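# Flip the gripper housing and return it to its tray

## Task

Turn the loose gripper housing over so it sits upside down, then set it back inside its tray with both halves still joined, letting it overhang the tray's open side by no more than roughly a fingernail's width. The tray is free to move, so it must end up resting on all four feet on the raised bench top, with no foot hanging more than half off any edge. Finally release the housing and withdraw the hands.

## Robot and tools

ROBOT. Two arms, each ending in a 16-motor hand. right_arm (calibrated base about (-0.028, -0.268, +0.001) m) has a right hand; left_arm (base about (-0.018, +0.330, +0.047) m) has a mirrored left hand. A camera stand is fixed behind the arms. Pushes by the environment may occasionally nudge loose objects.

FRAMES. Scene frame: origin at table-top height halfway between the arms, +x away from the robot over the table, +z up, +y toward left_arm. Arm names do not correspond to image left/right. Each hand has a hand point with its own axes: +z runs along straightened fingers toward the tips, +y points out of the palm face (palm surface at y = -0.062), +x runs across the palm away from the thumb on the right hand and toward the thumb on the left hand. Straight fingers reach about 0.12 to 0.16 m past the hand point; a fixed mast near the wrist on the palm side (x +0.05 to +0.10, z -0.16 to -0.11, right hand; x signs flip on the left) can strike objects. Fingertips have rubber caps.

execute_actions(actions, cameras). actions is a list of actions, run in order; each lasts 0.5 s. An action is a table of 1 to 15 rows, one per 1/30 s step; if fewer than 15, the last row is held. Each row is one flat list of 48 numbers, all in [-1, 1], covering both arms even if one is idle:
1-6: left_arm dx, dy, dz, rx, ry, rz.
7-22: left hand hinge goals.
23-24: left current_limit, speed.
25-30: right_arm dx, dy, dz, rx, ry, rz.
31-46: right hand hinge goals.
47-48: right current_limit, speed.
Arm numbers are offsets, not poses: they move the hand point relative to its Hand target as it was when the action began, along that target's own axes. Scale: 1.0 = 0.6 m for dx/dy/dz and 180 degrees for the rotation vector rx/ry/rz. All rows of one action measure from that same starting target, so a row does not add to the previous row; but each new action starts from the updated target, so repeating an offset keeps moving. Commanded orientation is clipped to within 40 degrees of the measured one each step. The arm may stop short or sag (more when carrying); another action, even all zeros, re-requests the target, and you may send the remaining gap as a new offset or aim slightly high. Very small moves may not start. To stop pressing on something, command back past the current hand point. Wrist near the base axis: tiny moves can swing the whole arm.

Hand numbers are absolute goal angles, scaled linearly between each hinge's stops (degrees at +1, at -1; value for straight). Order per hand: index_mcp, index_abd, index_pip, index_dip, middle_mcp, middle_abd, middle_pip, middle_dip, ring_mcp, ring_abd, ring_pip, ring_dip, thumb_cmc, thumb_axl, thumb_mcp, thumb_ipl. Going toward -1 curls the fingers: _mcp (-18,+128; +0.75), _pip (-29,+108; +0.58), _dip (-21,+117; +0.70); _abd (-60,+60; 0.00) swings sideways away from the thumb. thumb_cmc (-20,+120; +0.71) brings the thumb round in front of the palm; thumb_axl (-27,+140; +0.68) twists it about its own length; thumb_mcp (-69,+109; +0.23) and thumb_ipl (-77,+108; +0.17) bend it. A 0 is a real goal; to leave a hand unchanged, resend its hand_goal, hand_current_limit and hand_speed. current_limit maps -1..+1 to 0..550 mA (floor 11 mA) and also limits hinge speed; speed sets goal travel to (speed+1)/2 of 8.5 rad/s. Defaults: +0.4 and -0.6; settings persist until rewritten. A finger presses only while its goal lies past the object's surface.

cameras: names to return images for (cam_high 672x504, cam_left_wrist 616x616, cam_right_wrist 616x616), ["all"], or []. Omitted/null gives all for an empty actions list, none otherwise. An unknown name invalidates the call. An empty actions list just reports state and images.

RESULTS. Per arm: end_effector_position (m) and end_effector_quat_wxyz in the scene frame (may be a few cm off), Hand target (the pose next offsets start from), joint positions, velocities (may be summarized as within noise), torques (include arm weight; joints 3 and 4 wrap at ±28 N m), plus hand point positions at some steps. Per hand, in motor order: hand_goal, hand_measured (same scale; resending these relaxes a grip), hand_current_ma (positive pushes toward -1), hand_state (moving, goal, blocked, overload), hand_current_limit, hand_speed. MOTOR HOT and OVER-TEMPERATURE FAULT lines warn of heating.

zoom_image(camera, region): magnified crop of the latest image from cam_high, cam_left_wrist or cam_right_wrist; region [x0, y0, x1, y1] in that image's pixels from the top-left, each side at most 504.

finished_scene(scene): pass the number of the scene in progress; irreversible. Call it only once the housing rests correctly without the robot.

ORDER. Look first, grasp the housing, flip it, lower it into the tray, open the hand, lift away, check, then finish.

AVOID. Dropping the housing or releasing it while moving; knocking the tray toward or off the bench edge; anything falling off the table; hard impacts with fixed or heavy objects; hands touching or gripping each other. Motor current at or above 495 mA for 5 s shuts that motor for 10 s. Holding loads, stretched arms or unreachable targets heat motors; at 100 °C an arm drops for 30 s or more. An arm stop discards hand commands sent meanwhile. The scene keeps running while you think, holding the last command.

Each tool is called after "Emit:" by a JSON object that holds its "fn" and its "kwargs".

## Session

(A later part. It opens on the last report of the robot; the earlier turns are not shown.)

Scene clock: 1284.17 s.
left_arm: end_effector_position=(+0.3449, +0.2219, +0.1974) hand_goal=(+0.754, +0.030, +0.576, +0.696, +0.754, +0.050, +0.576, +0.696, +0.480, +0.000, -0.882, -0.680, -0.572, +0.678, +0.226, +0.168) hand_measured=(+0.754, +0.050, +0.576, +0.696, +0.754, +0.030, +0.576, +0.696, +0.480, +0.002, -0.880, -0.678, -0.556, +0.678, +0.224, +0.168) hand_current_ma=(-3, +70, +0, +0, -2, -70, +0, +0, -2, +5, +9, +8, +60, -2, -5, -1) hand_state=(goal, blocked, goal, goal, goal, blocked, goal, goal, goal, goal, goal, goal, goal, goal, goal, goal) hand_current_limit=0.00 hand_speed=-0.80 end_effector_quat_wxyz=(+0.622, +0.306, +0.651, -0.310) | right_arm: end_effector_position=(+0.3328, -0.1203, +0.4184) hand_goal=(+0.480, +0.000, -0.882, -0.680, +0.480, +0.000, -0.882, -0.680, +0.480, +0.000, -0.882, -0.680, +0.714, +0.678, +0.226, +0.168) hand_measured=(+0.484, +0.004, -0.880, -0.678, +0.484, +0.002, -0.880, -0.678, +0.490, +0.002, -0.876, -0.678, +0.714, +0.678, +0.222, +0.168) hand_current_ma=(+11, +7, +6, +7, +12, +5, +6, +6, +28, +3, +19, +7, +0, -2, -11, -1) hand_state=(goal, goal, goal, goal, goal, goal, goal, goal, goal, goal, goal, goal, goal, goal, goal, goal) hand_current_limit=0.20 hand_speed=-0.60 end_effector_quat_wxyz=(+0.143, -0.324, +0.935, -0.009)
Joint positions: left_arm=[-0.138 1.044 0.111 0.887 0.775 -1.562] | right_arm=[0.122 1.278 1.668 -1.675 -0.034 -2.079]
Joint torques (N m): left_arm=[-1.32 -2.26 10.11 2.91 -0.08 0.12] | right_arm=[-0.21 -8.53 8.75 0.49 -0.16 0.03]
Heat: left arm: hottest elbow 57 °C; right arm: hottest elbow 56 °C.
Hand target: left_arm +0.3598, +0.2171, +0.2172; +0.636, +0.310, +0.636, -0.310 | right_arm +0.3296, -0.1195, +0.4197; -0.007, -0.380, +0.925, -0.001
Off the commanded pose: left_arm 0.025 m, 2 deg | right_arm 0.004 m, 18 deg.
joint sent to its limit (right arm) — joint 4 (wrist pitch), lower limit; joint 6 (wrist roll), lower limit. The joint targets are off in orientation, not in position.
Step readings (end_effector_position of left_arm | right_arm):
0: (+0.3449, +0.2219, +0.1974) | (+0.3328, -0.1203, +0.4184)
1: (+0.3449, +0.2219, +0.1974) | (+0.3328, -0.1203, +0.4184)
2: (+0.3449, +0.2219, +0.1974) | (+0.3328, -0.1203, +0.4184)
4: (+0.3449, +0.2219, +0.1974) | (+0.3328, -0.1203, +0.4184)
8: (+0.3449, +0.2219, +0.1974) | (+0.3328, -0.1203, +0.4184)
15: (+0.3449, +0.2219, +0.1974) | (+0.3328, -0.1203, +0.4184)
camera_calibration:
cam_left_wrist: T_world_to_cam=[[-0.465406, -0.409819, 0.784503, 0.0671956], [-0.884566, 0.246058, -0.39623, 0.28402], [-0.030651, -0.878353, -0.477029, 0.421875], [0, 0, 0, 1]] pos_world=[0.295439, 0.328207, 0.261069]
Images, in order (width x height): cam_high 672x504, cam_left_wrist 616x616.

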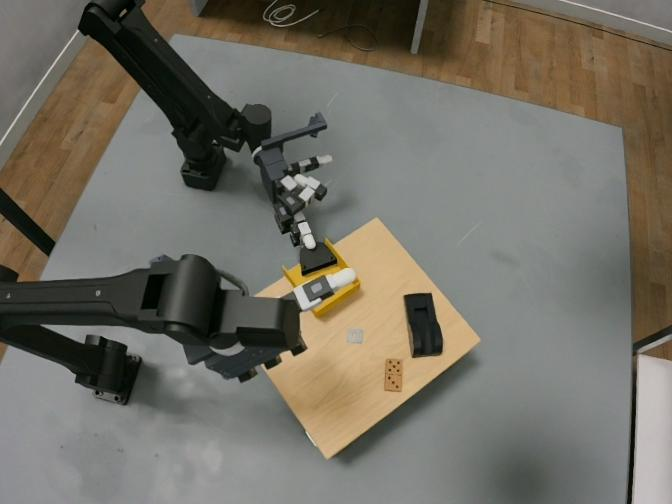

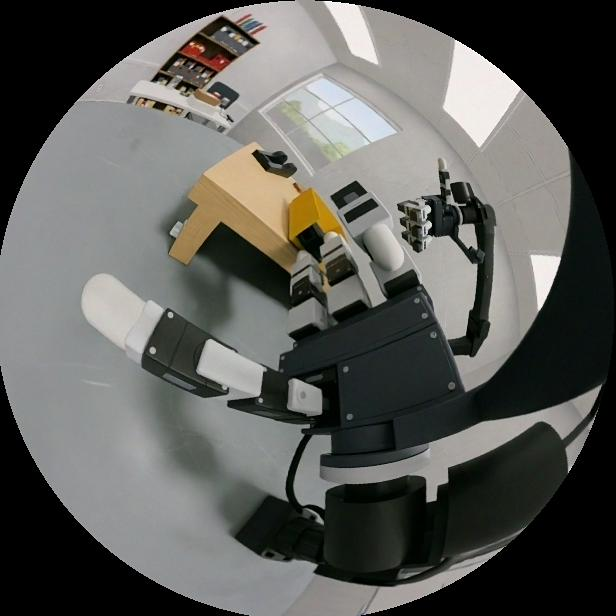

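Emit:
{"fn": "execute_actions", "kwargs": {"actions": [[[0,0.0,0.0,0,0,0,0.754,-0.04,0.576,0.696,0.754,0.12,0.576,0.696,0.48,0,-0.882,-0.68,-0.572,0.678,0.226,0.168,0.2,-0.8,0,0,0,0,0,0,0.48,0,-0.882,-0.68,0.48,0,-0.882,-0.68,0.48,0,-0.882,-0.68,0.714,0.678,0.226,0.168,0.2,-0.6]]], "cameras": ["cam_left_wrist"]}}

Emit:
{"fn": "zoom_image", "kwargs": {"camera": "cam_left_wrist", "region": [260, 180, 380, 300]}}

Scene clock: 1326.23 s.
left_arm: end_effector_position=(+0.3449, +0.2219, +0.1974) hand_goal=(+0.754, -0.040, +0.576, +0.696, +0.754, +0.120, +0.576, +0.696, +0.480, +0.000, -0.882, -0.680, -0.572, +0.678, +0.226, +0.168) hand_measured=(+0.754, +0.050, +0.576, +0.696, +0.754, +0.034, +0.576, +0.696, +0.480, +0.002, -0.880, -0.678, -0.556, +0.678, +0.224, +0.168) hand_current_ma=(-3, +330, +0, +0, -2, -327, +0, +0, -2, +5, +9, +8, +60, -2, -5, -1) hand_state=(goal, blocked, goal, goal, goal, blocked, goal, goal, goal, goal, goal, goal, goal, goal, goal, goal) hand_current_limit=0.20 hand_speed=-0.80 end_effector_quat_wxyz=(+0.622, +0.306, +0.651, -0.310) | right_arm: end_effector_position=(+0.3328, -0.1203, +0.4184) hand_goal=(+0.480, +0.000, -0.882, -0.680, +0.480, +0.000, -0.882, -0.680, +0.480, +0.000, -0.882, -0.680, +0.714, +0.678, +0.226, +0.168) hand_measured=(+0.484, +0.004, -0.880, -0.678, +0.484, +0.002, -0.880, -0.678, +0.490, +0.002, -0.876, -0.678, +0.714, +0.678, +0.222, +0.168) hand_current_ma=(+11, +7, +6, +7, +12, +5, +6, +6, +28, +3, +19, +7, +0, -2, -11, -1) hand_state=(goal, goal, goal, goal, goal, goal, goal, goal, goal, goal, goal, goal, goal, goal, goal, goal) hand_current_limit=0.20 hand_speed=-0.60 end_effector_quat_wxyz=(+0.143, -0.324, +0.935, -0.009)
Joint positions: left_arm=[-0.138 1.044 0.111 0.887 0.775 -1.562] | right_arm=[0.122 1.278 1.668 -1.675 -0.034 -2.079]
Joint torques (N m): left_arm=[-2.26 -2.32 10.21 2.7 -0.08 0.13] | right_arm=[-0.44 -8.35 8.87 0.44 -0.2 0.02]
Heat: left arm: hottest elbow 58 °C; right arm: hottest elbow 56 °C.
Hand target: left_arm +0.3598, +0.2171, +0.2172; +0.636, +0.310, +0.636, -0.310 | right_arm +0.3296, -0.1195, +0.4197; -0.007, -0.380, +0.925, -0.001
Off the commanded pose: left_arm 0.025 m, 2 deg | right_arm 0.004 m, 18 deg.
joint sent to its limit (right arm) — joint 4 (wrist pitch), lower limit; joint 6 (wrist roll), lower limit. The joint targets are off in orientation, not in position.
Step readings (end_effector_position of left_arm | right_arm):
0: (+0.3449, +0.2219, +0.1974) | (+0.3328, -0.1203, +0.4184)
1: (+0.3449, +0.2219, +0.1974) | (+0.3328, -0.1203, +0.4184)
2: (+0.3449, +0.2219, +0.1974) | (+0.3328, -0.1203, +0.4184)
4: (+0.3449, +0.2219, +0.1974) | (+0.3328, -0.1203, +0.4184)
8: (+0.3449, +0.2219, +0.1974) | (+0.3328, -0.1203, +0.4184)
15: (+0.3449, +0.2219, +0.1974) | (+0.3328, -0.1203, +0.4184)
camera_calibration:
cam_left_wrist: T_world_to_cam=[[-0.465406, -0.409819, 0.784503, 0.0671956], [-0.884566, 0.246058, -0.39623, 0.28402], [-0.030651, -0.878353, -0.477029, 0.421875], [0, 0, 0, 1]] pos_world=[0.295439, 0.328207, 0.261069]
Images, in order (width x height): cam_left_wrist 616x616.

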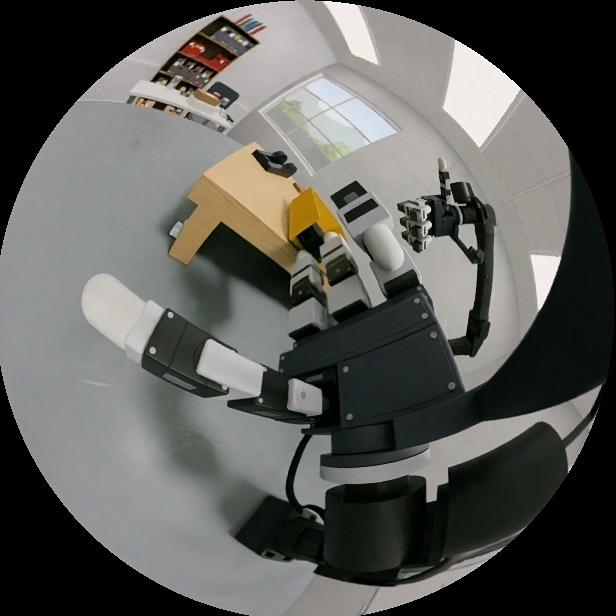

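Scaled by 4.200 from the camera's 616x616 image, which has a finer 880x880 frame.

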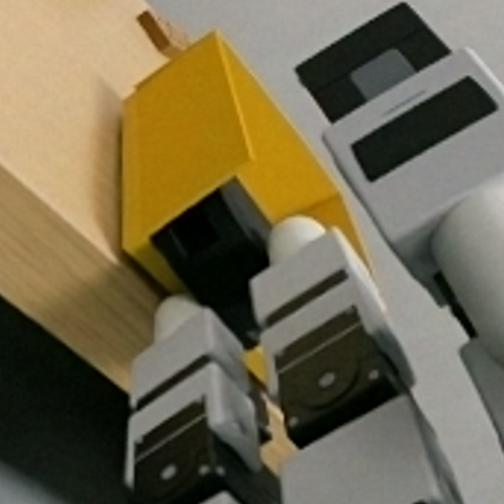

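Emit:
{"fn": "execute_actions", "kwargs": {"actions": [[[-0.0347,0.0,0.0053,0,0.0417,0,0.754,-0.04,0.576,0.696,0.754,0.12,0.576,0.696,0.48,0,-0.882,-0.68,-0.572,0.678,0.226,0.168,0.2,-0.8,0,0,0,0,0,0,0.48,0,-0.882,-0.68,0.48,0,-0.882,-0.68,0.48,0,-0.882,-0.68,0.714,0.678,0.226,0.168,0.2,-0.6]]], "cameras": ["cam_high","cam_left_wrist","cam_right_wrist"]}}

Emit:
{"fn": "zoom_image", "kwargs": {"camera": "cam_left_wrist", "region": [260, 180, 380, 300]}}

Emit:
{"fn": "zoom_image", "kwargs": {"camera": "cam_high", "region": [270, 200, 370, 300]}}

Emit:
{"fn": "zoom_image", "kwargs": {"camera": "cam_right_wrist", "region": [330, 120, 480, 250]}}

Scene clock: 1338.80 s.
left_arm: end_effector_position=(+0.3476, +0.2194, +0.2102) hand_goal=(+0.754, -0.040, +0.576, +0.696, +0.754, +0.120, +0.576, +0.696, +0.480, +0.000, -0.882, -0.680, -0.572, +0.678, +0.226, +0.168) hand_measured=(+0.752, +0.046, +0.576, +0.696, +0.756, +0.034, +0.576, +0.696, +0.480, +0.002, -0.880, -0.678, -0.556, +0.678, +0.224, +0.168) hand_current_ma=(-9, +330, -1, +0, +6, -327, +2, +0, -2, +5, +9, +8, +60, -2, -5, -1) hand_state=(goal, blocked, goal, goal, goal, blocked, goal, goal, goal, goal, goal, goal, goal, goal, goal, goal) hand_current_limit=0.20 hand_speed=-0.80 end_effector_quat_wxyz=(+0.577, +0.317, +0.692, -0.298) | right_arm: end_effector_position=(+0.3328, -0.1203, +0.4184) hand_goal=(+0.480, +0.000, -0.882, -0.680, +0.480, +0.000, -0.882, -0.680, +0.480, +0.000, -0.882, -0.680, +0.714, +0.678, +0.226, +0.168) hand_measured=(+0.484, +0.004, -0.880, -0.678, +0.484, +0.002, -0.880, -0.678, +0.490, +0.002, -0.876, -0.678, +0.714, +0.678, +0.222, +0.168) hand_current_ma=(+11, +7, +6, +7, +12, +5, +6, +6, +28, +3, +19, +7, +0, -2, -11, -1) hand_state=(goal, goal, goal, goal, goal, goal, goal, goal, goal, goal, goal, goal, goal, goal, goal, goal) hand_current_limit=0.20 hand_speed=-0.60 end_effector_quat_wxyz=(+0.143, -0.324, +0.935, -0.009)
Joint positions: left_arm=[-0.162 0.83 0.207 0.408 0.743 -1.471] | right_arm=[0.122 1.278 1.668 -1.675 -0.034 -2.079]
Joint torques (N m): left_arm=[-2.02 -2.26 12.6 1.72 0.02 0.45] | right_arm=[-0.21 -8.12 8.83 0.5 -0.17 0.02]
Heat: left arm: hottest elbow 58 °C; right arm: hottest elbow 56 °C.
Hand target: left_arm +0.3617, +0.2145, +0.2379; +0.593, +0.329, +0.676, -0.289 | right_arm +0.3296, -0.1195, +0.4197; -0.007, -0.380, +0.925, -0.001
Off the commanded pose: left_arm 0.032 m, 3 deg | right_arm 0.004 m, 18 deg.
joint sent to its limit (right arm) — joint 4 (wrist pitch), lower limit; joint 6 (wrist roll), lower limit. The joint targets are off in orientation, not in position.
Step readings (end_effector_position of left_arm | right_arm):
0: (+0.3449, +0.2219, +0.1974) | (+0.3328, -0.1203, +0.4184)
1: (+0.3450, +0.2219, +0.1974) | (+0.3328, -0.1203, +0.4184)
2: (+0.3453, +0.2216, +0.1961) | (+0.3328, -0.1203, +0.4184)
4: (+0.3461, +0.2205, +0.1979) | (+0.3328, -0.1203, +0.4184)
8: (+0.3449, +0.2203, +0.2122) | (+0.3328, -0.1203, +0.4184)
15: (+0.3458, +0.2197, +0.2099) | (+0.3328, -0.1203, +0.4184)
camera_calibration:
cam_left_wrist: T_world_to_cam=[[-0.391285, -0.474577, 0.788462, 0.0450451], [-0.916743, 0.275944, -0.288855, 0.274168], [-0.0804874, -0.835842, -0.543038, 0.447724], [0, 0, 0, 1]] pos_world=[0.305003, 0.319949, 0.286809]
cam_right_wrist: T_world_to_cam=[[0.168072, 0.974566, 0.148235, 0.0253474], [0.467705, -0.211207, 0.858279, -0.581783], [0.867758, -0.0749228, -0.491307, 0.0352251], [0, 0, 0, 1]] pos_world=[0.237276, -0.14494, 0.512881]

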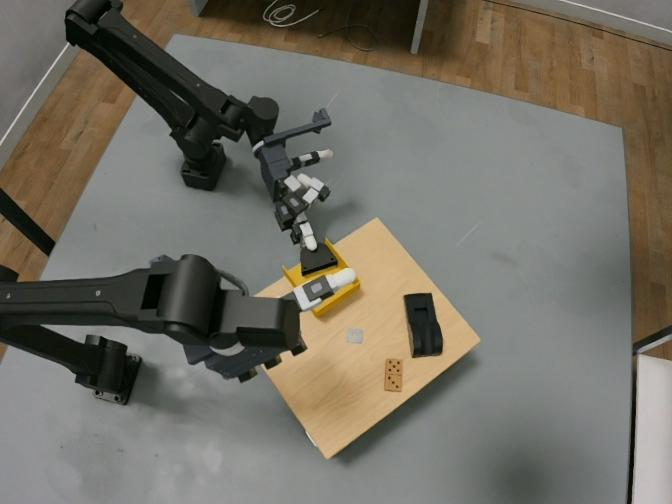

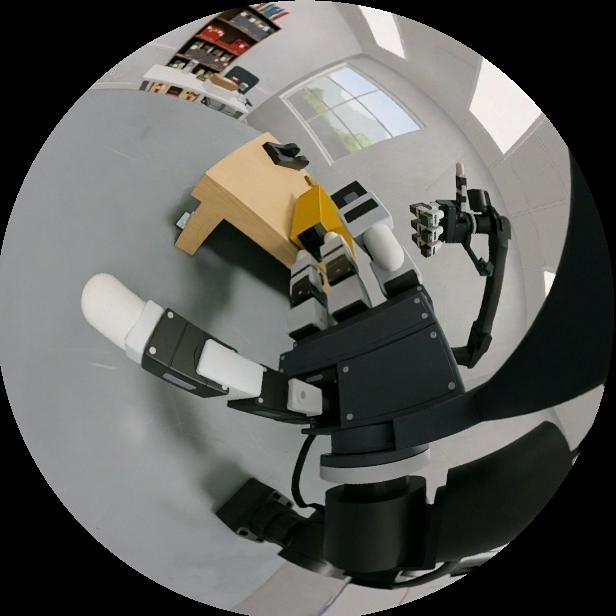

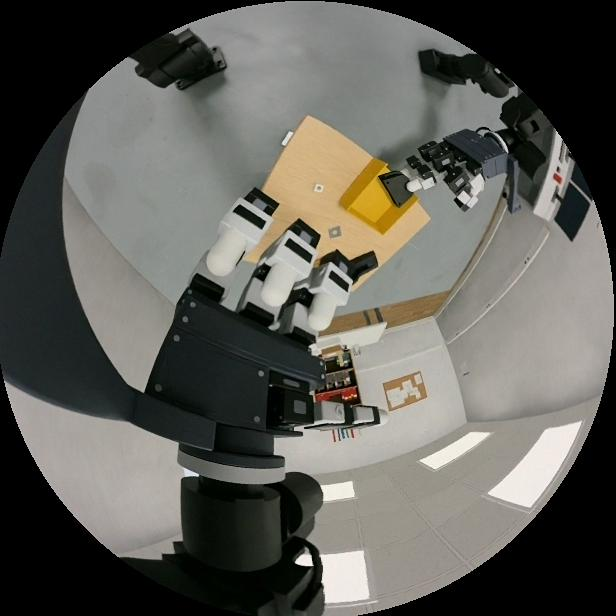

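Scaled by 4.200 from the camera's 616x616 image, which has a finer 880x880 frame.

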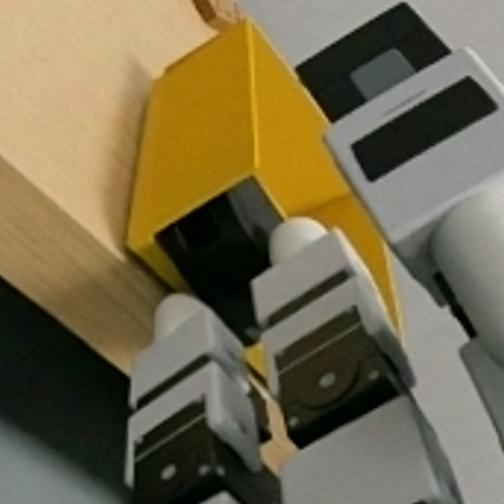

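Scaled by 5.040 from the camera's 672x504 image, which has a finer 960x720 frame.

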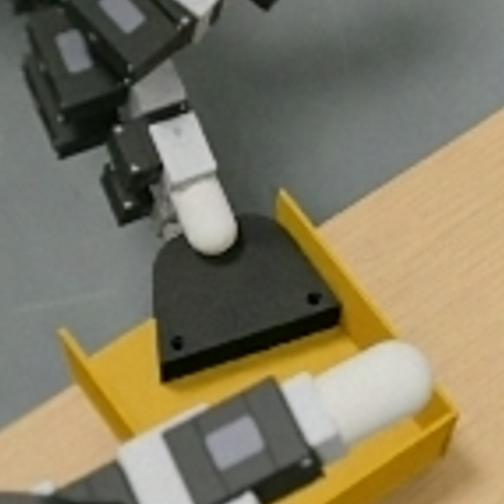

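Scaled by 3.360 from the camera's 616x616 image, which has a finer 880x880 frame.

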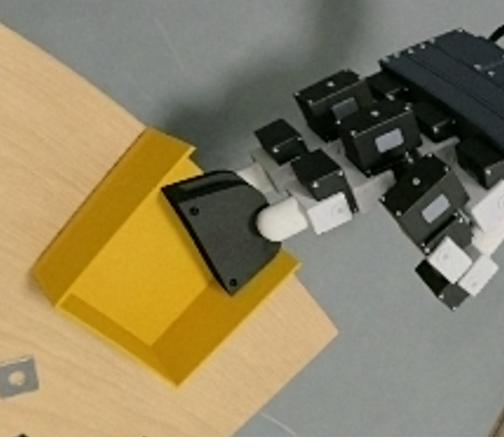

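Emit:
{"fn": "execute_actions", "kwargs": {"actions": [[[-0.025,0.0,0.005,0,0.0,0,0.754,-0.04,0.576,0.696,0.754,0.12,0.576,0.696,0.48,0,-0.882,-0.68,-0.572,0.678,0.226,0.168,0.2,-0.8,0,0,0,0,0,0,0.48,0,-0.882,-0.68,0.48,0,-0.882,-0.68,0.48,0,-0.882,-0.68,0.714,0.678,0.226,0.168,0.2,-0.6]]], "cameras": ["cam_high","cam_left_wrist","cam_right_wrist"]}}

Emit:
{"fn": "zoom_image", "kwargs": {"camera": "cam_left_wrist", "region": [260, 180, 380, 300]}}

Emit:
{"fn": "zoom_image", "kwargs": {"camera": "cam_high", "region": [270, 200, 370, 300]}}

Emit:
{"fn": "zoom_image", "kwargs": {"camera": "cam_right_wrist", "region": [330, 120, 480, 250]}}

Scene clock: 1347.57 s.
left_arm: end_effector_position=(+0.3490, +0.2164, +0.2170) hand_goal=(+0.754, -0.040, +0.576, +0.696, +0.754, +0.120, +0.576, +0.696, +0.480, +0.000, -0.882, -0.680, -0.572, +0.678, +0.226, +0.168) hand_measured=(+0.752, +0.046, +0.576, +0.696, +0.756, +0.034, +0.576, +0.696, +0.480, +0.002, -0.880, -0.678, -0.556, +0.678, +0.224, +0.168) hand_current_ma=(-9, +330, -1, +0, +6, -327, +3, +0, -2, +5, +9, +8, +60, -2, -5, -1) hand_state=(goal, blocked, goal, goal, goal, blocked, goal, goal, goal, goal, goal, goal, goal, goal, goal, goal) hand_current_limit=0.20 hand_speed=-0.80 end_effector_quat_wxyz=(+0.570, +0.316, +0.698, -0.298) | right_arm: end_effector_position=(+0.3328, -0.1203, +0.4184) hand_goal=(+0.480, +0.000, -0.882, -0.680, +0.480, +0.000, -0.882, -0.680, +0.480, +0.000, -0.882, -0.680, +0.714, +0.678, +0.226, +0.168) hand_measured=(+0.484, +0.004, -0.880, -0.678, +0.484, +0.002, -0.880, -0.678, +0.490, +0.002, -0.876, -0.678, +0.714, +0.678, +0.222, +0.168) hand_current_ma=(+11, +7, +6, +7, +12, +5, +6, +6, +28, +3, +19, +7, +0, -2, -11, -1) hand_state=(goal, goal, goal, goal, goal, goal, goal, goal, goal, goal, goal, goal, goal, goal, goal, goal) hand_current_limit=0.20 hand_speed=-0.60 end_effector_quat_wxyz=(+0.143, -0.324, +0.935, -0.009)
Joint positions: left_arm=[-0.178 0.804 0.235 0.336 0.726 -1.471] | right_arm=[0.122 1.278 1.668 -1.675 -0.034 -2.079]
Joint torques (N m): left_arm=[-1.61 -2.26 13.52 2.09 0.07 0.41] | right_arm=[-0.44 -8.18 8.76 0.39 -0.17 0.02]
Heat: left arm: hottest elbow 59 °C; right arm: hottest elbow 56 °C.
Hand target: left_arm +0.3647, +0.2106, +0.2524; +0.593, +0.329, +0.676, -0.289 | right_arm +0.3296, -0.1195, +0.4197; -0.007, -0.380, +0.925, -0.001
Off the commanded pose: left_arm 0.039 m, 4 deg | right_arm 0.004 m, 18 deg.
joint sent to its limit (right arm) — joint 4 (wrist pitch), lower limit; joint 6 (wrist roll), lower limit. The joint targets are off in orientation, not in position.
Step readings (end_effector_position of left_arm | right_arm):
0: (+0.3476, +0.2194, +0.2103) | (+0.3328, -0.1203, +0.4184)
1: (+0.3477, +0.2195, +0.2103) | (+0.3328, -0.1203, +0.4184)
2: (+0.3478, +0.2196, +0.2104) | (+0.3328, -0.1203, +0.4184)
4: (+0.3481, +0.2189, +0.2123) | (+0.3328, -0.1203, +0.4184)
8: (+0.3487, +0.2165, +0.2175) | (+0.3328, -0.1203, +0.4184)
15: (+0.3491, +0.2164, +0.2173) | (+0.3328, -0.1203, +0.4184)
camera_calibration:
cam_left_wrist: T_world_to_cam=[[-0.377484, -0.480409, 0.791652, 0.0345776], [-0.921745, 0.276948, -0.271452, 0.275885], [-0.0888385, -0.83217, -0.547358, 0.452119], [0, 0, 0, 1]] pos_world=[0.307514, 0.316445, 0.294987]
cam_right_wrist: T_world_to_cam=[[0.168072, 0.974566, 0.148235, 0.0253474], [0.467705, -0.211207, 0.858279, -0.581783], [0.867758, -0.0749228, -0.491307, 0.0352251], [0, 0, 0, 1]] pos_world=[0.237276, -0.14494, 0.512881]

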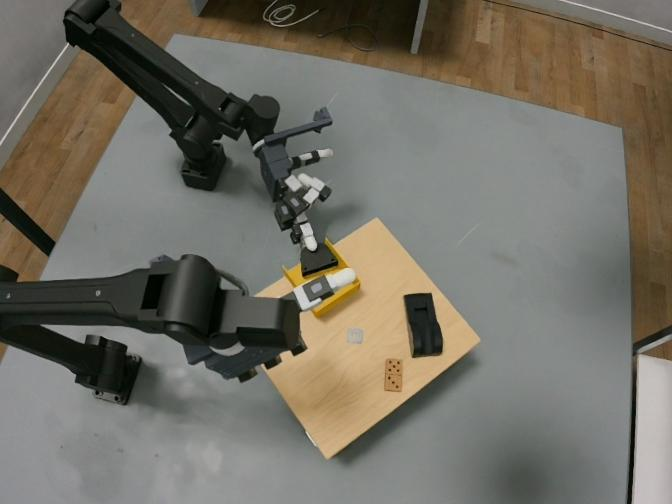

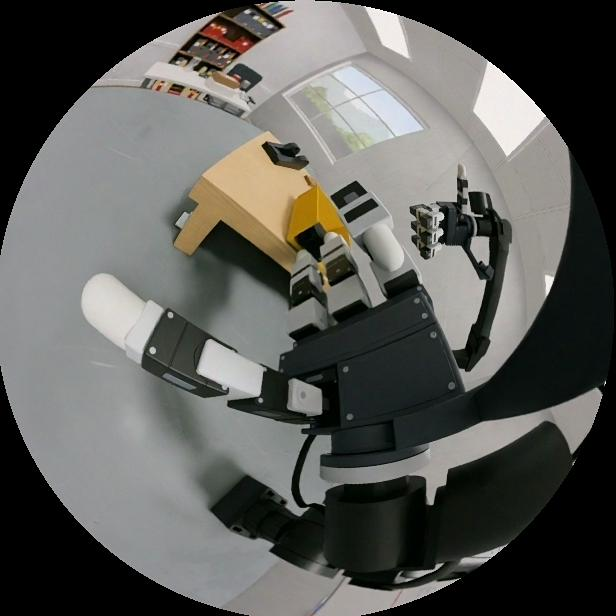

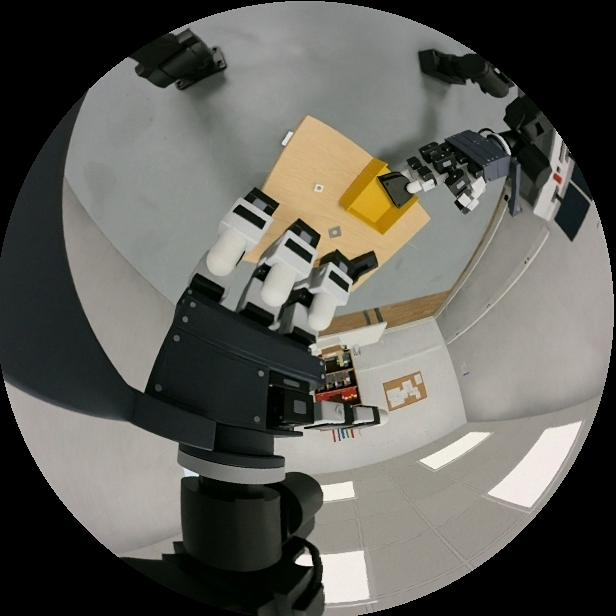

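Scaled by 4.200 from the camera's 616x616 image, which has a finer 880x880 frame.

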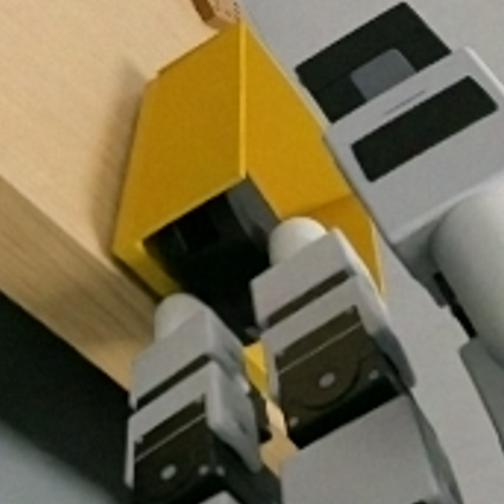

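Scaled by 5.040 from the camera's 672x504 image, which has a finer 960x720 frame.

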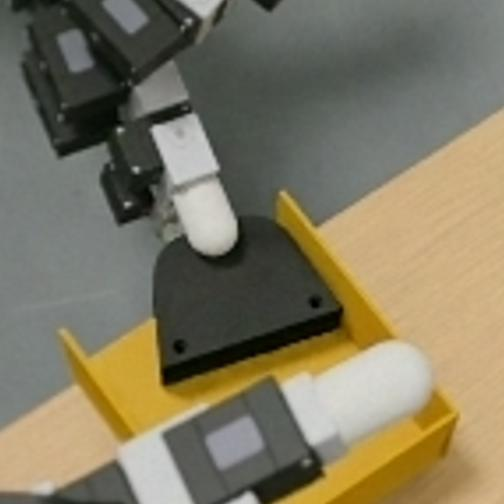

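Scaled by 3.360 from the camera's 616x616 image, which has a finer 880x880 frame.

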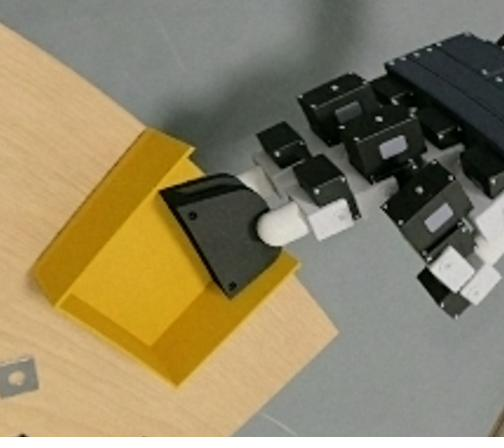

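Emit:
{"fn": "execute_actions", "kwargs": {"actions": [[[-0.0367,0.0,-0.0022,0,0.0278,0,0.754,-0.04,0.576,0.696,0.754,0.12,0.576,0.696,0.48,0,-0.882,-0.68,-0.572,0.678,0.226,0.168,0.2,-0.8,0,0,0,0,0,0,0.48,0,-0.882,-0.68,0.48,0,-0.882,-0.68,0.48,0,-0.882,-0.68,0.714,0.678,0.226,0.168,0.2,-0.6]]], "cameras": ["cam_high","cam_left_wrist","cam_right_wrist"]}}

Emit:
{"fn": "zoom_image", "kwargs": {"camera": "cam_left_wrist", "region": [260, 180, 380, 300]}}

Emit:
{"fn": "zoom_image", "kwargs": {"camera": "cam_high", "region": [270, 200, 370, 300]}}

Emit:
{"fn": "zoom_image", "kwargs": {"camera": "cam_right_wrist", "region": [330, 120, 480, 250]}}

Scene clock: 1359.60 s.
left_arm: end_effector_position=(+0.3513, +0.2151, +0.2420) hand_goal=(+0.754, -0.040, +0.576, +0.696, +0.754, +0.120, +0.576, +0.696, +0.480, +0.000, -0.882, -0.680, -0.572, +0.678, +0.226, +0.168) hand_measured=(+0.750, +0.046, +0.574, +0.696, +0.756, +0.034, +0.578, +0.696, +0.480, +0.002, -0.880, -0.678, -0.556, +0.678, +0.224, +0.168) hand_current_ma=(-17, +330, -4, +0, +7, -327, +4, +0, -2, +5, +9, +8, +60, -2, -5, -1) hand_state=(goal, blocked, goal, goal, goal, blocked, goal, goal, goal, goal, goal, goal, goal, goal, goal, goal) hand_current_limit=0.20 hand_speed=-0.80 end_effector_quat_wxyz=(+0.544, +0.329, +0.718, -0.282) | right_arm: end_effector_position=(+0.3328, -0.1203, +0.4184) hand_goal=(+0.480, +0.000, -0.882, -0.680, +0.480, +0.000, -0.882, -0.680, +0.480, +0.000, -0.882, -0.680, +0.714, +0.678, +0.226, +0.168) hand_measured=(+0.484, +0.004, -0.880, -0.678, +0.484, +0.002, -0.880, -0.678, +0.490, +0.002, -0.876, -0.678, +0.714, +0.678, +0.222, +0.168) hand_current_ma=(+11, +7, +6, +7, +12, +5, +6, +6, +28, +3, +19, +7, +0, -2, -11, -1) hand_state=(goal, goal, goal, goal, goal, goal, goal, goal, goal, goal, goal, goal, goal, goal, goal, goal) hand_current_limit=0.20 hand_speed=-0.60 end_effector_quat_wxyz=(+0.143, -0.324, +0.935, -0.009)
Joint positions: left_arm=[-0.198 0.727 0.339 0.059 0.694 -1.404] | right_arm=[0.122 1.278 1.668 -1.675 -0.034 -2.079]
Joint torques (N m): left_arm=[-1.55 -1.44 14.38 1.95 0.11 0.41] | right_arm=[-0.38 -8.29 8.83 0.51 -0.17 0.01]
Heat: left arm: hottest elbow 60 °C; right arm: hottest elbow 56 °C.
Hand target: left_arm +0.3658, +0.2095, +0.2743; +0.563, +0.341, +0.701, -0.274 | right_arm +0.3296, -0.1195, +0.4197; -0.007, -0.380, +0.925, -0.001
Off the commanded pose: left_arm 0.036 m, 3 deg | right_arm 0.004 m, 18 deg.
joint sent to its limit (right arm) — joint 4 (wrist pitch), lower limit; joint 6 (wrist roll), lower limit. The joint targets are off in orientation, not in position.
Step readings (end_effector_position of left_arm | right_arm):
0: (+0.3490, +0.2164, +0.2169) | (+0.3328, -0.1203, +0.4184)
1: (+0.3491, +0.2166, +0.2170) | (+0.3328, -0.1203, +0.4184)
2: (+0.3489, +0.2170, +0.2159) | (+0.3328, -0.1203, +0.4184)
4: (+0.3484, +0.2172, +0.2179) | (+0.3328, -0.1203, +0.4184)
8: (+0.3494, +0.2155, +0.2358) | (+0.3328, -0.1203, +0.4184)
15: (+0.3519, +0.2149, +0.2439) | (+0.3328, -0.1203, +0.4184)
camera_calibration:
cam_left_wrist: T_world_to_cam=[[-0.346254, -0.530907, 0.773464, 0.019357], [-0.93108, 0.295441, -0.214022, 0.270591], [-0.114887, -0.794262, -0.596614, 0.47777], [0, 0, 0, 1]] pos_world=[0.313534, 0.309808, 0.327985]
cam_right_wrist: T_world_to_cam=[[0.168072, 0.974566, 0.148235, 0.0253474], [0.467705, -0.211207, 0.858279, -0.581783], [0.867758, -0.0749228, -0.491307, 0.0352251], [0, 0, 0, 1]] pos_world=[0.237276, -0.14494, 0.512881]

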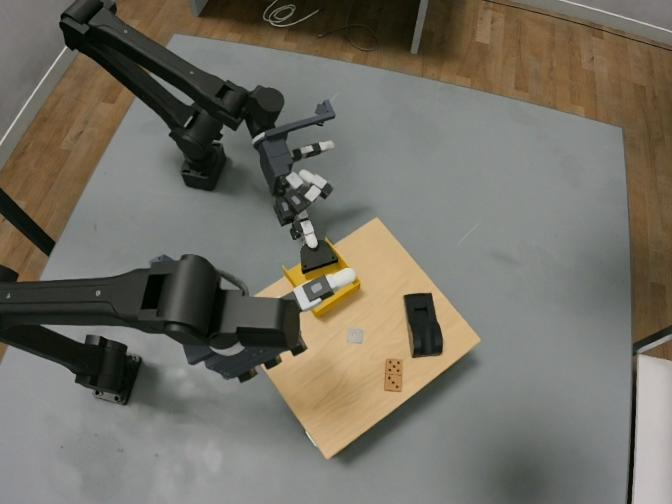

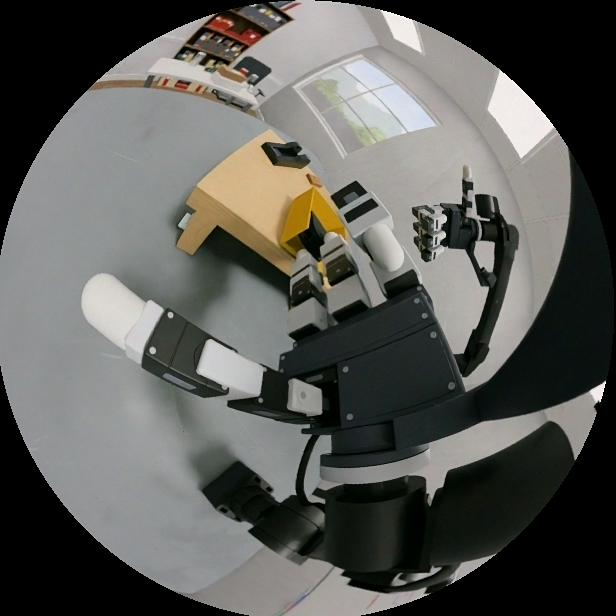

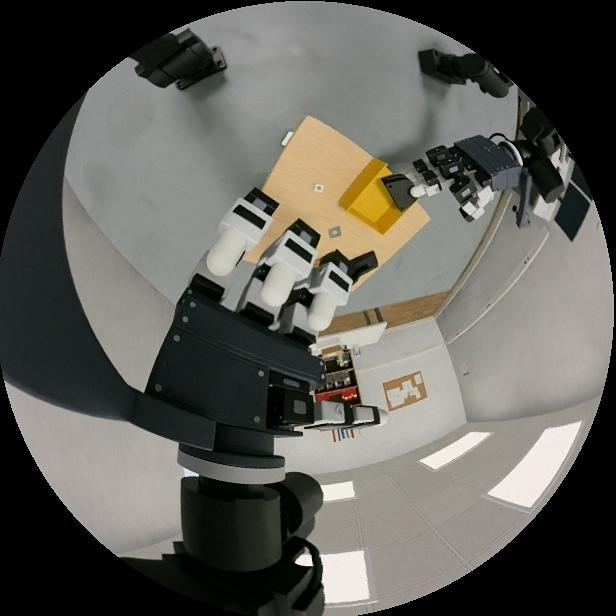

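Scaled by 4.200 from the camera's 616x616 image, which has a finer 880x880 frame.

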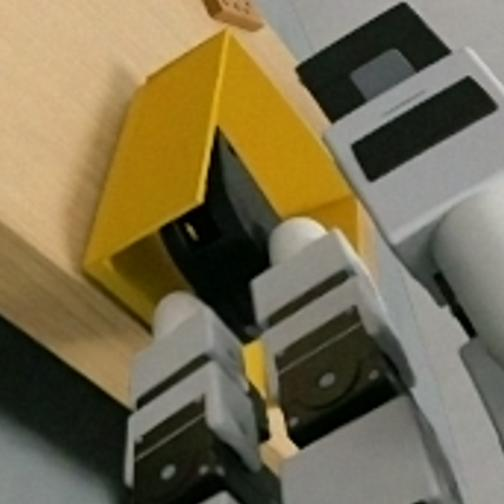

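Scaled by 5.040 from the camera's 672x504 image, which has a finer 960x720 frame.

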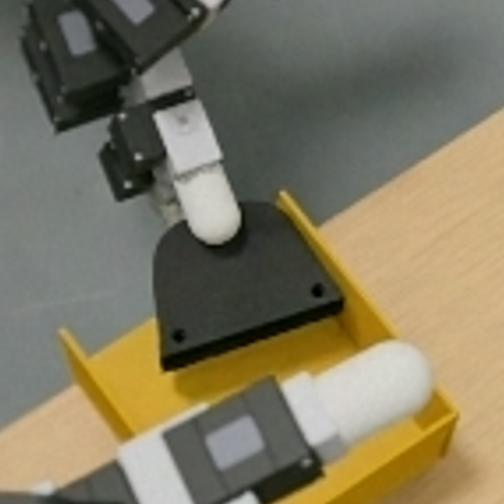

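Scaled by 3.360 from the camera's 616x616 image, which has a finer 880x880 frame.

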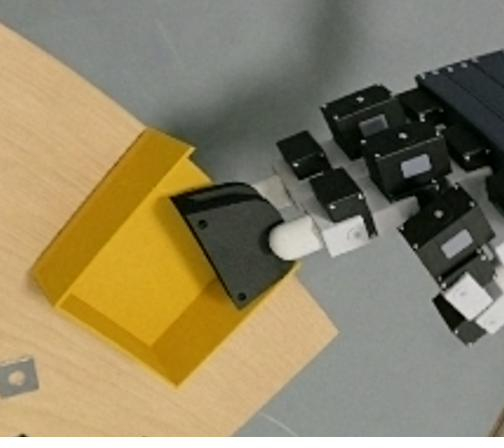

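Emit:
{"fn": "execute_actions", "kwargs": {"actions": [[[-0.0259,0.0,0.0013,0,0.0278,0,0.754,-0.04,0.576,0.696,0.754,0.12,0.576,0.696,0.48,0,-0.882,-0.68,-0.572,0.678,0.226,0.168,0.2,-0.8,0,0,0,0,0,0,0.48,0,-0.882,-0.68,0.48,0,-0.882,-0.68,0.48,0,-0.882,-0.68,0.714,0.678,0.226,0.168,0.2,-0.6]],[[-0.0259,0.0,-0.001,0,0.0278,0,0.754,-0.04,0.576,0.696,0.754,0.12,0.576,0.696,0.48,0,-0.882,-0.68,-0.572,0.678,0.226,0.168,0.2,-0.8,0,0,0,0,0,0,0.48,0,-0.882,-0.68,0.48,0,-0.882,-0.68,0.48,0,-0.882,-0.68,0.714,0.678,0.226,0.168,0.2,-0.6]],[[-0.0259,0.0,-0.0032,0,0.0278,0,0.754,-0.04,0.576,0.696,0.754,0.12,0.576,0.696,0.48,0,-0.882,-0.68,-0.572,0.678,0.226,0.168,0.2,-0.8,0,0,0,0,0,0,0.48,0,-0.882,-0.68,0.48,0,-0.882,-0.68,0.48,0,-0.882,-0.68,0.714,0.678,0.226,0.168,0.2,-0.6]]], "cameras": ["cam_high","cam_left_wrist","cam_right_wrist"]}}

Emit:
{"fn": "zoom_image", "kwargs": {"camera": "cam_left_wrist", "region": [260, 180, 380, 300]}}

Emit:
{"fn": "zoom_image", "kwargs": {"camera": "cam_high", "region": [270, 200, 370, 300]}}

Emit:
{"fn": "zoom_image", "kwargs": {"camera": "cam_right_wrist", "region": [330, 120, 480, 250]}}

Scene clock: 1395.27 s.
left_arm: end_effector_position=(+0.3608, +0.2062, +0.2864) hand_goal=(+0.754, -0.040, +0.576, +0.696, +0.754, +0.120, +0.576, +0.696, +0.480, +0.000, -0.882, -0.680, -0.572, +0.678, +0.226, +0.168) hand_measured=(+0.750, +0.046, +0.574, +0.696, +0.756, +0.034, +0.578, +0.696, +0.480, +0.002, -0.880, -0.678, -0.556, +0.678, +0.224, +0.168) hand_current_ma=(-17, +330, -4, +0, +4, -327, +4, +0, -2, +5, +9, +8, +60, -2, -5, -1) hand_state=(goal, blocked, goal, goal, goal, blocked, goal, goal, goal, goal, goal, goal, goal, goal, goal, goal) hand_current_limit=0.20 hand_speed=-0.80 end_effector_quat_wxyz=(+0.446, +0.363, +0.784, -0.233) | right_arm: end_effector_position=(+0.3328, -0.1203, +0.4184) hand_goal=(+0.480, +0.000, -0.882, -0.680, +0.480, +0.000, -0.882, -0.680, +0.480, +0.000, -0.882, -0.680, +0.714, +0.678, +0.226, +0.168) hand_measured=(+0.484, +0.004, -0.880, -0.678, +0.484, +0.002, -0.880, -0.678, +0.490, +0.002, -0.876, -0.678, +0.714, +0.678, +0.222, +0.168) hand_current_ma=(+11, +7, +6, +7, +12, +5, +6, +6, +28, +3, +19, +7, +0, -2, -11, -1) hand_state=(goal, goal, goal, goal, goal, goal, goal, goal, goal, goal, goal, goal, goal, goal, goal, goal) hand_current_limit=0.20 hand_speed=-0.60 end_effector_quat_wxyz=(+0.143, -0.324, +0.935, -0.009)
Joint positions: left_arm=[-0.288 0.775 0.637 -0.476 0.546 -1.268] | right_arm=[0.122 1.278 1.668 -1.675 -0.034 -2.079]
Joint torques (N m): left_arm=[-2.02 -1.96 14.9 1.7 0.22 0.37] | right_arm=[-0.5 -8 8.75 0.49 -0.19 0.03]
Heat: left arm: hottest elbow 74 °C; right arm: hottest elbow 55 °C.
Hand target: left_arm +0.3734, +0.1997, +0.3195; +0.466, +0.374, +0.769, -0.227 | right_arm +0.3296, -0.1195, +0.4197; -0.007, -0.380, +0.925, -0.001
Off the commanded pose: left_arm 0.036 m, 3 deg | right_arm 0.004 m, 18 deg.
joint sent to its limit (right arm) — joint 4 (wrist pitch), lower limit; joint 6 (wrist roll), lower limit. The joint targets are off in orientation, not in position.
Step readings (end_effector_position of left_arm | right_arm):
0: (+0.3513, +0.2151, +0.2420) | (+0.3328, -0.1203, +0.4184)
1: (+0.3513, +0.2152, +0.2418) | (+0.3328, -0.1203, +0.4184)
2: (+0.3513, +0.2160, +0.2406) | (+0.3328, -0.1203, +0.4184)
4: (+0.3509, +0.2164, +0.2388) | (+0.3328, -0.1203, +0.4184)
8: (+0.3522, +0.2131, +0.2464) | (+0.3328, -0.1203, +0.4184)
15: (+0.3549, +0.2120, +0.2556) | (+0.3328, -0.1203, +0.4184)
16: (+0.3549, +0.2122, +0.2553) | (+0.3328, -0.1203, +0.4184)
17: (+0.3543, +0.2131, +0.2540) | (+0.3328, -0.1203, +0.4184)
19: (+0.3531, +0.2141, +0.2535) | (+0.3328, -0.1203, +0.4184)
23: (+0.3542, +0.2107, +0.2656) | (+0.3328, -0.1203, +0.4184)
30: (+0.3578, +0.2091, +0.2761) | (+0.3328, -0.1203, +0.4184)
31: (+0.3578, +0.2093, +0.2751) | (+0.3328, -0.1203, +0.4184)
32: (+0.3573, +0.2104, +0.2732) | (+0.3328, -0.1203, +0.4184)
34: (+0.3563, +0.2114, +0.2712) | (+0.3328, -0.1203, +0.4184)
38: (+0.3582, +0.2078, +0.2792) | (+0.3328, -0.1203, +0.4184)
45: (+0.3607, +0.2061, +0.2904) | (+0.3328, -0.1203, +0.4184)
camera_calibration:
cam_left_wrist: T_world_to_cam=[[-0.231468, -0.682832, 0.692938, -0.00342294], [-0.945749, 0.324871, 0.00421608, 0.228283], [-0.227994, -0.65437, -0.720984, 0.545925], [0, 0, 0, 1]] pos_world=[0.339574, 0.280737, 0.395013]
cam_right_wrist: T_world_to_cam=[[0.168072, 0.974566, 0.148235, 0.0253474], [0.467705, -0.211207, 0.858279, -0.581783], [0.867758, -0.0749228, -0.491307, 0.0352251], [0, 0, 0, 1]] pos_world=[0.237276, -0.14494, 0.512881]

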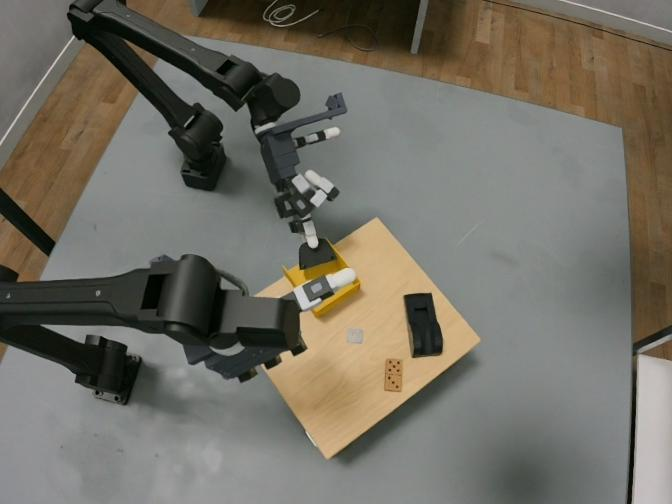

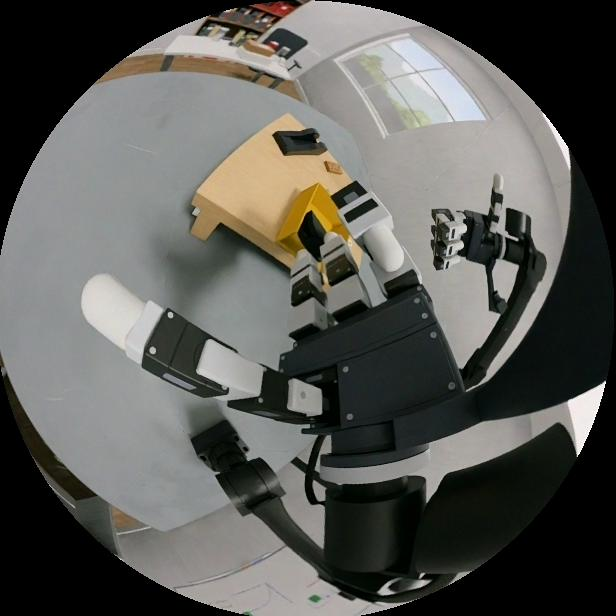

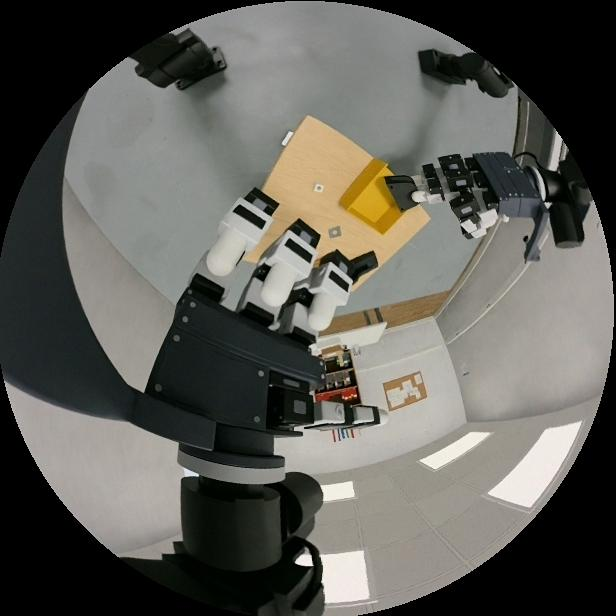

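Scaled by 4.200 from the camera's 616x616 image, which has a finer 880x880 frame.

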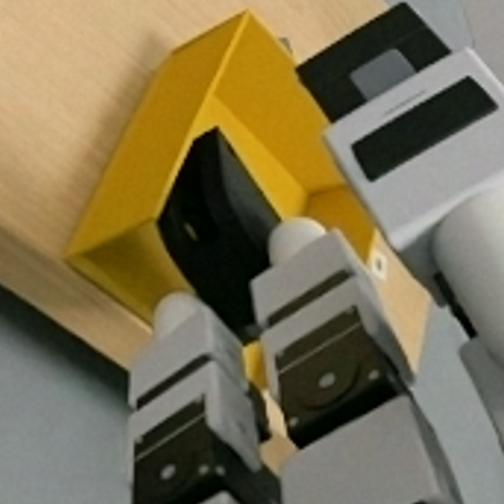

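Scaled by 5.040 from the camera's 672x504 image, which has a finer 960x720 frame.

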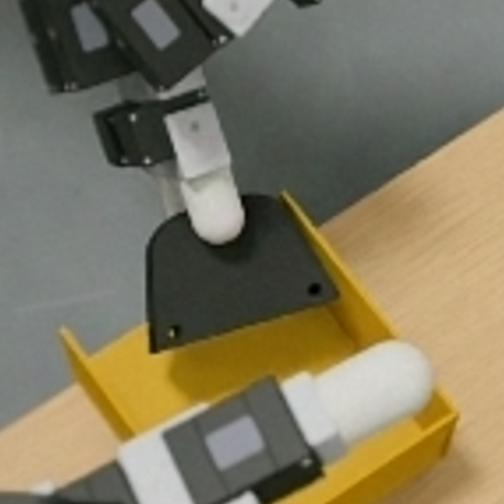

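Scaled by 3.360 from the camera's 616x616 image, which has a finer 880x880 frame.

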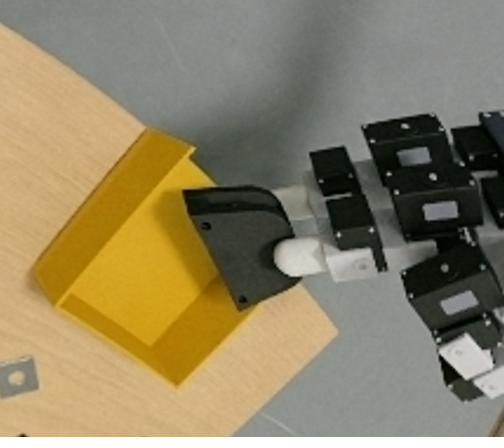

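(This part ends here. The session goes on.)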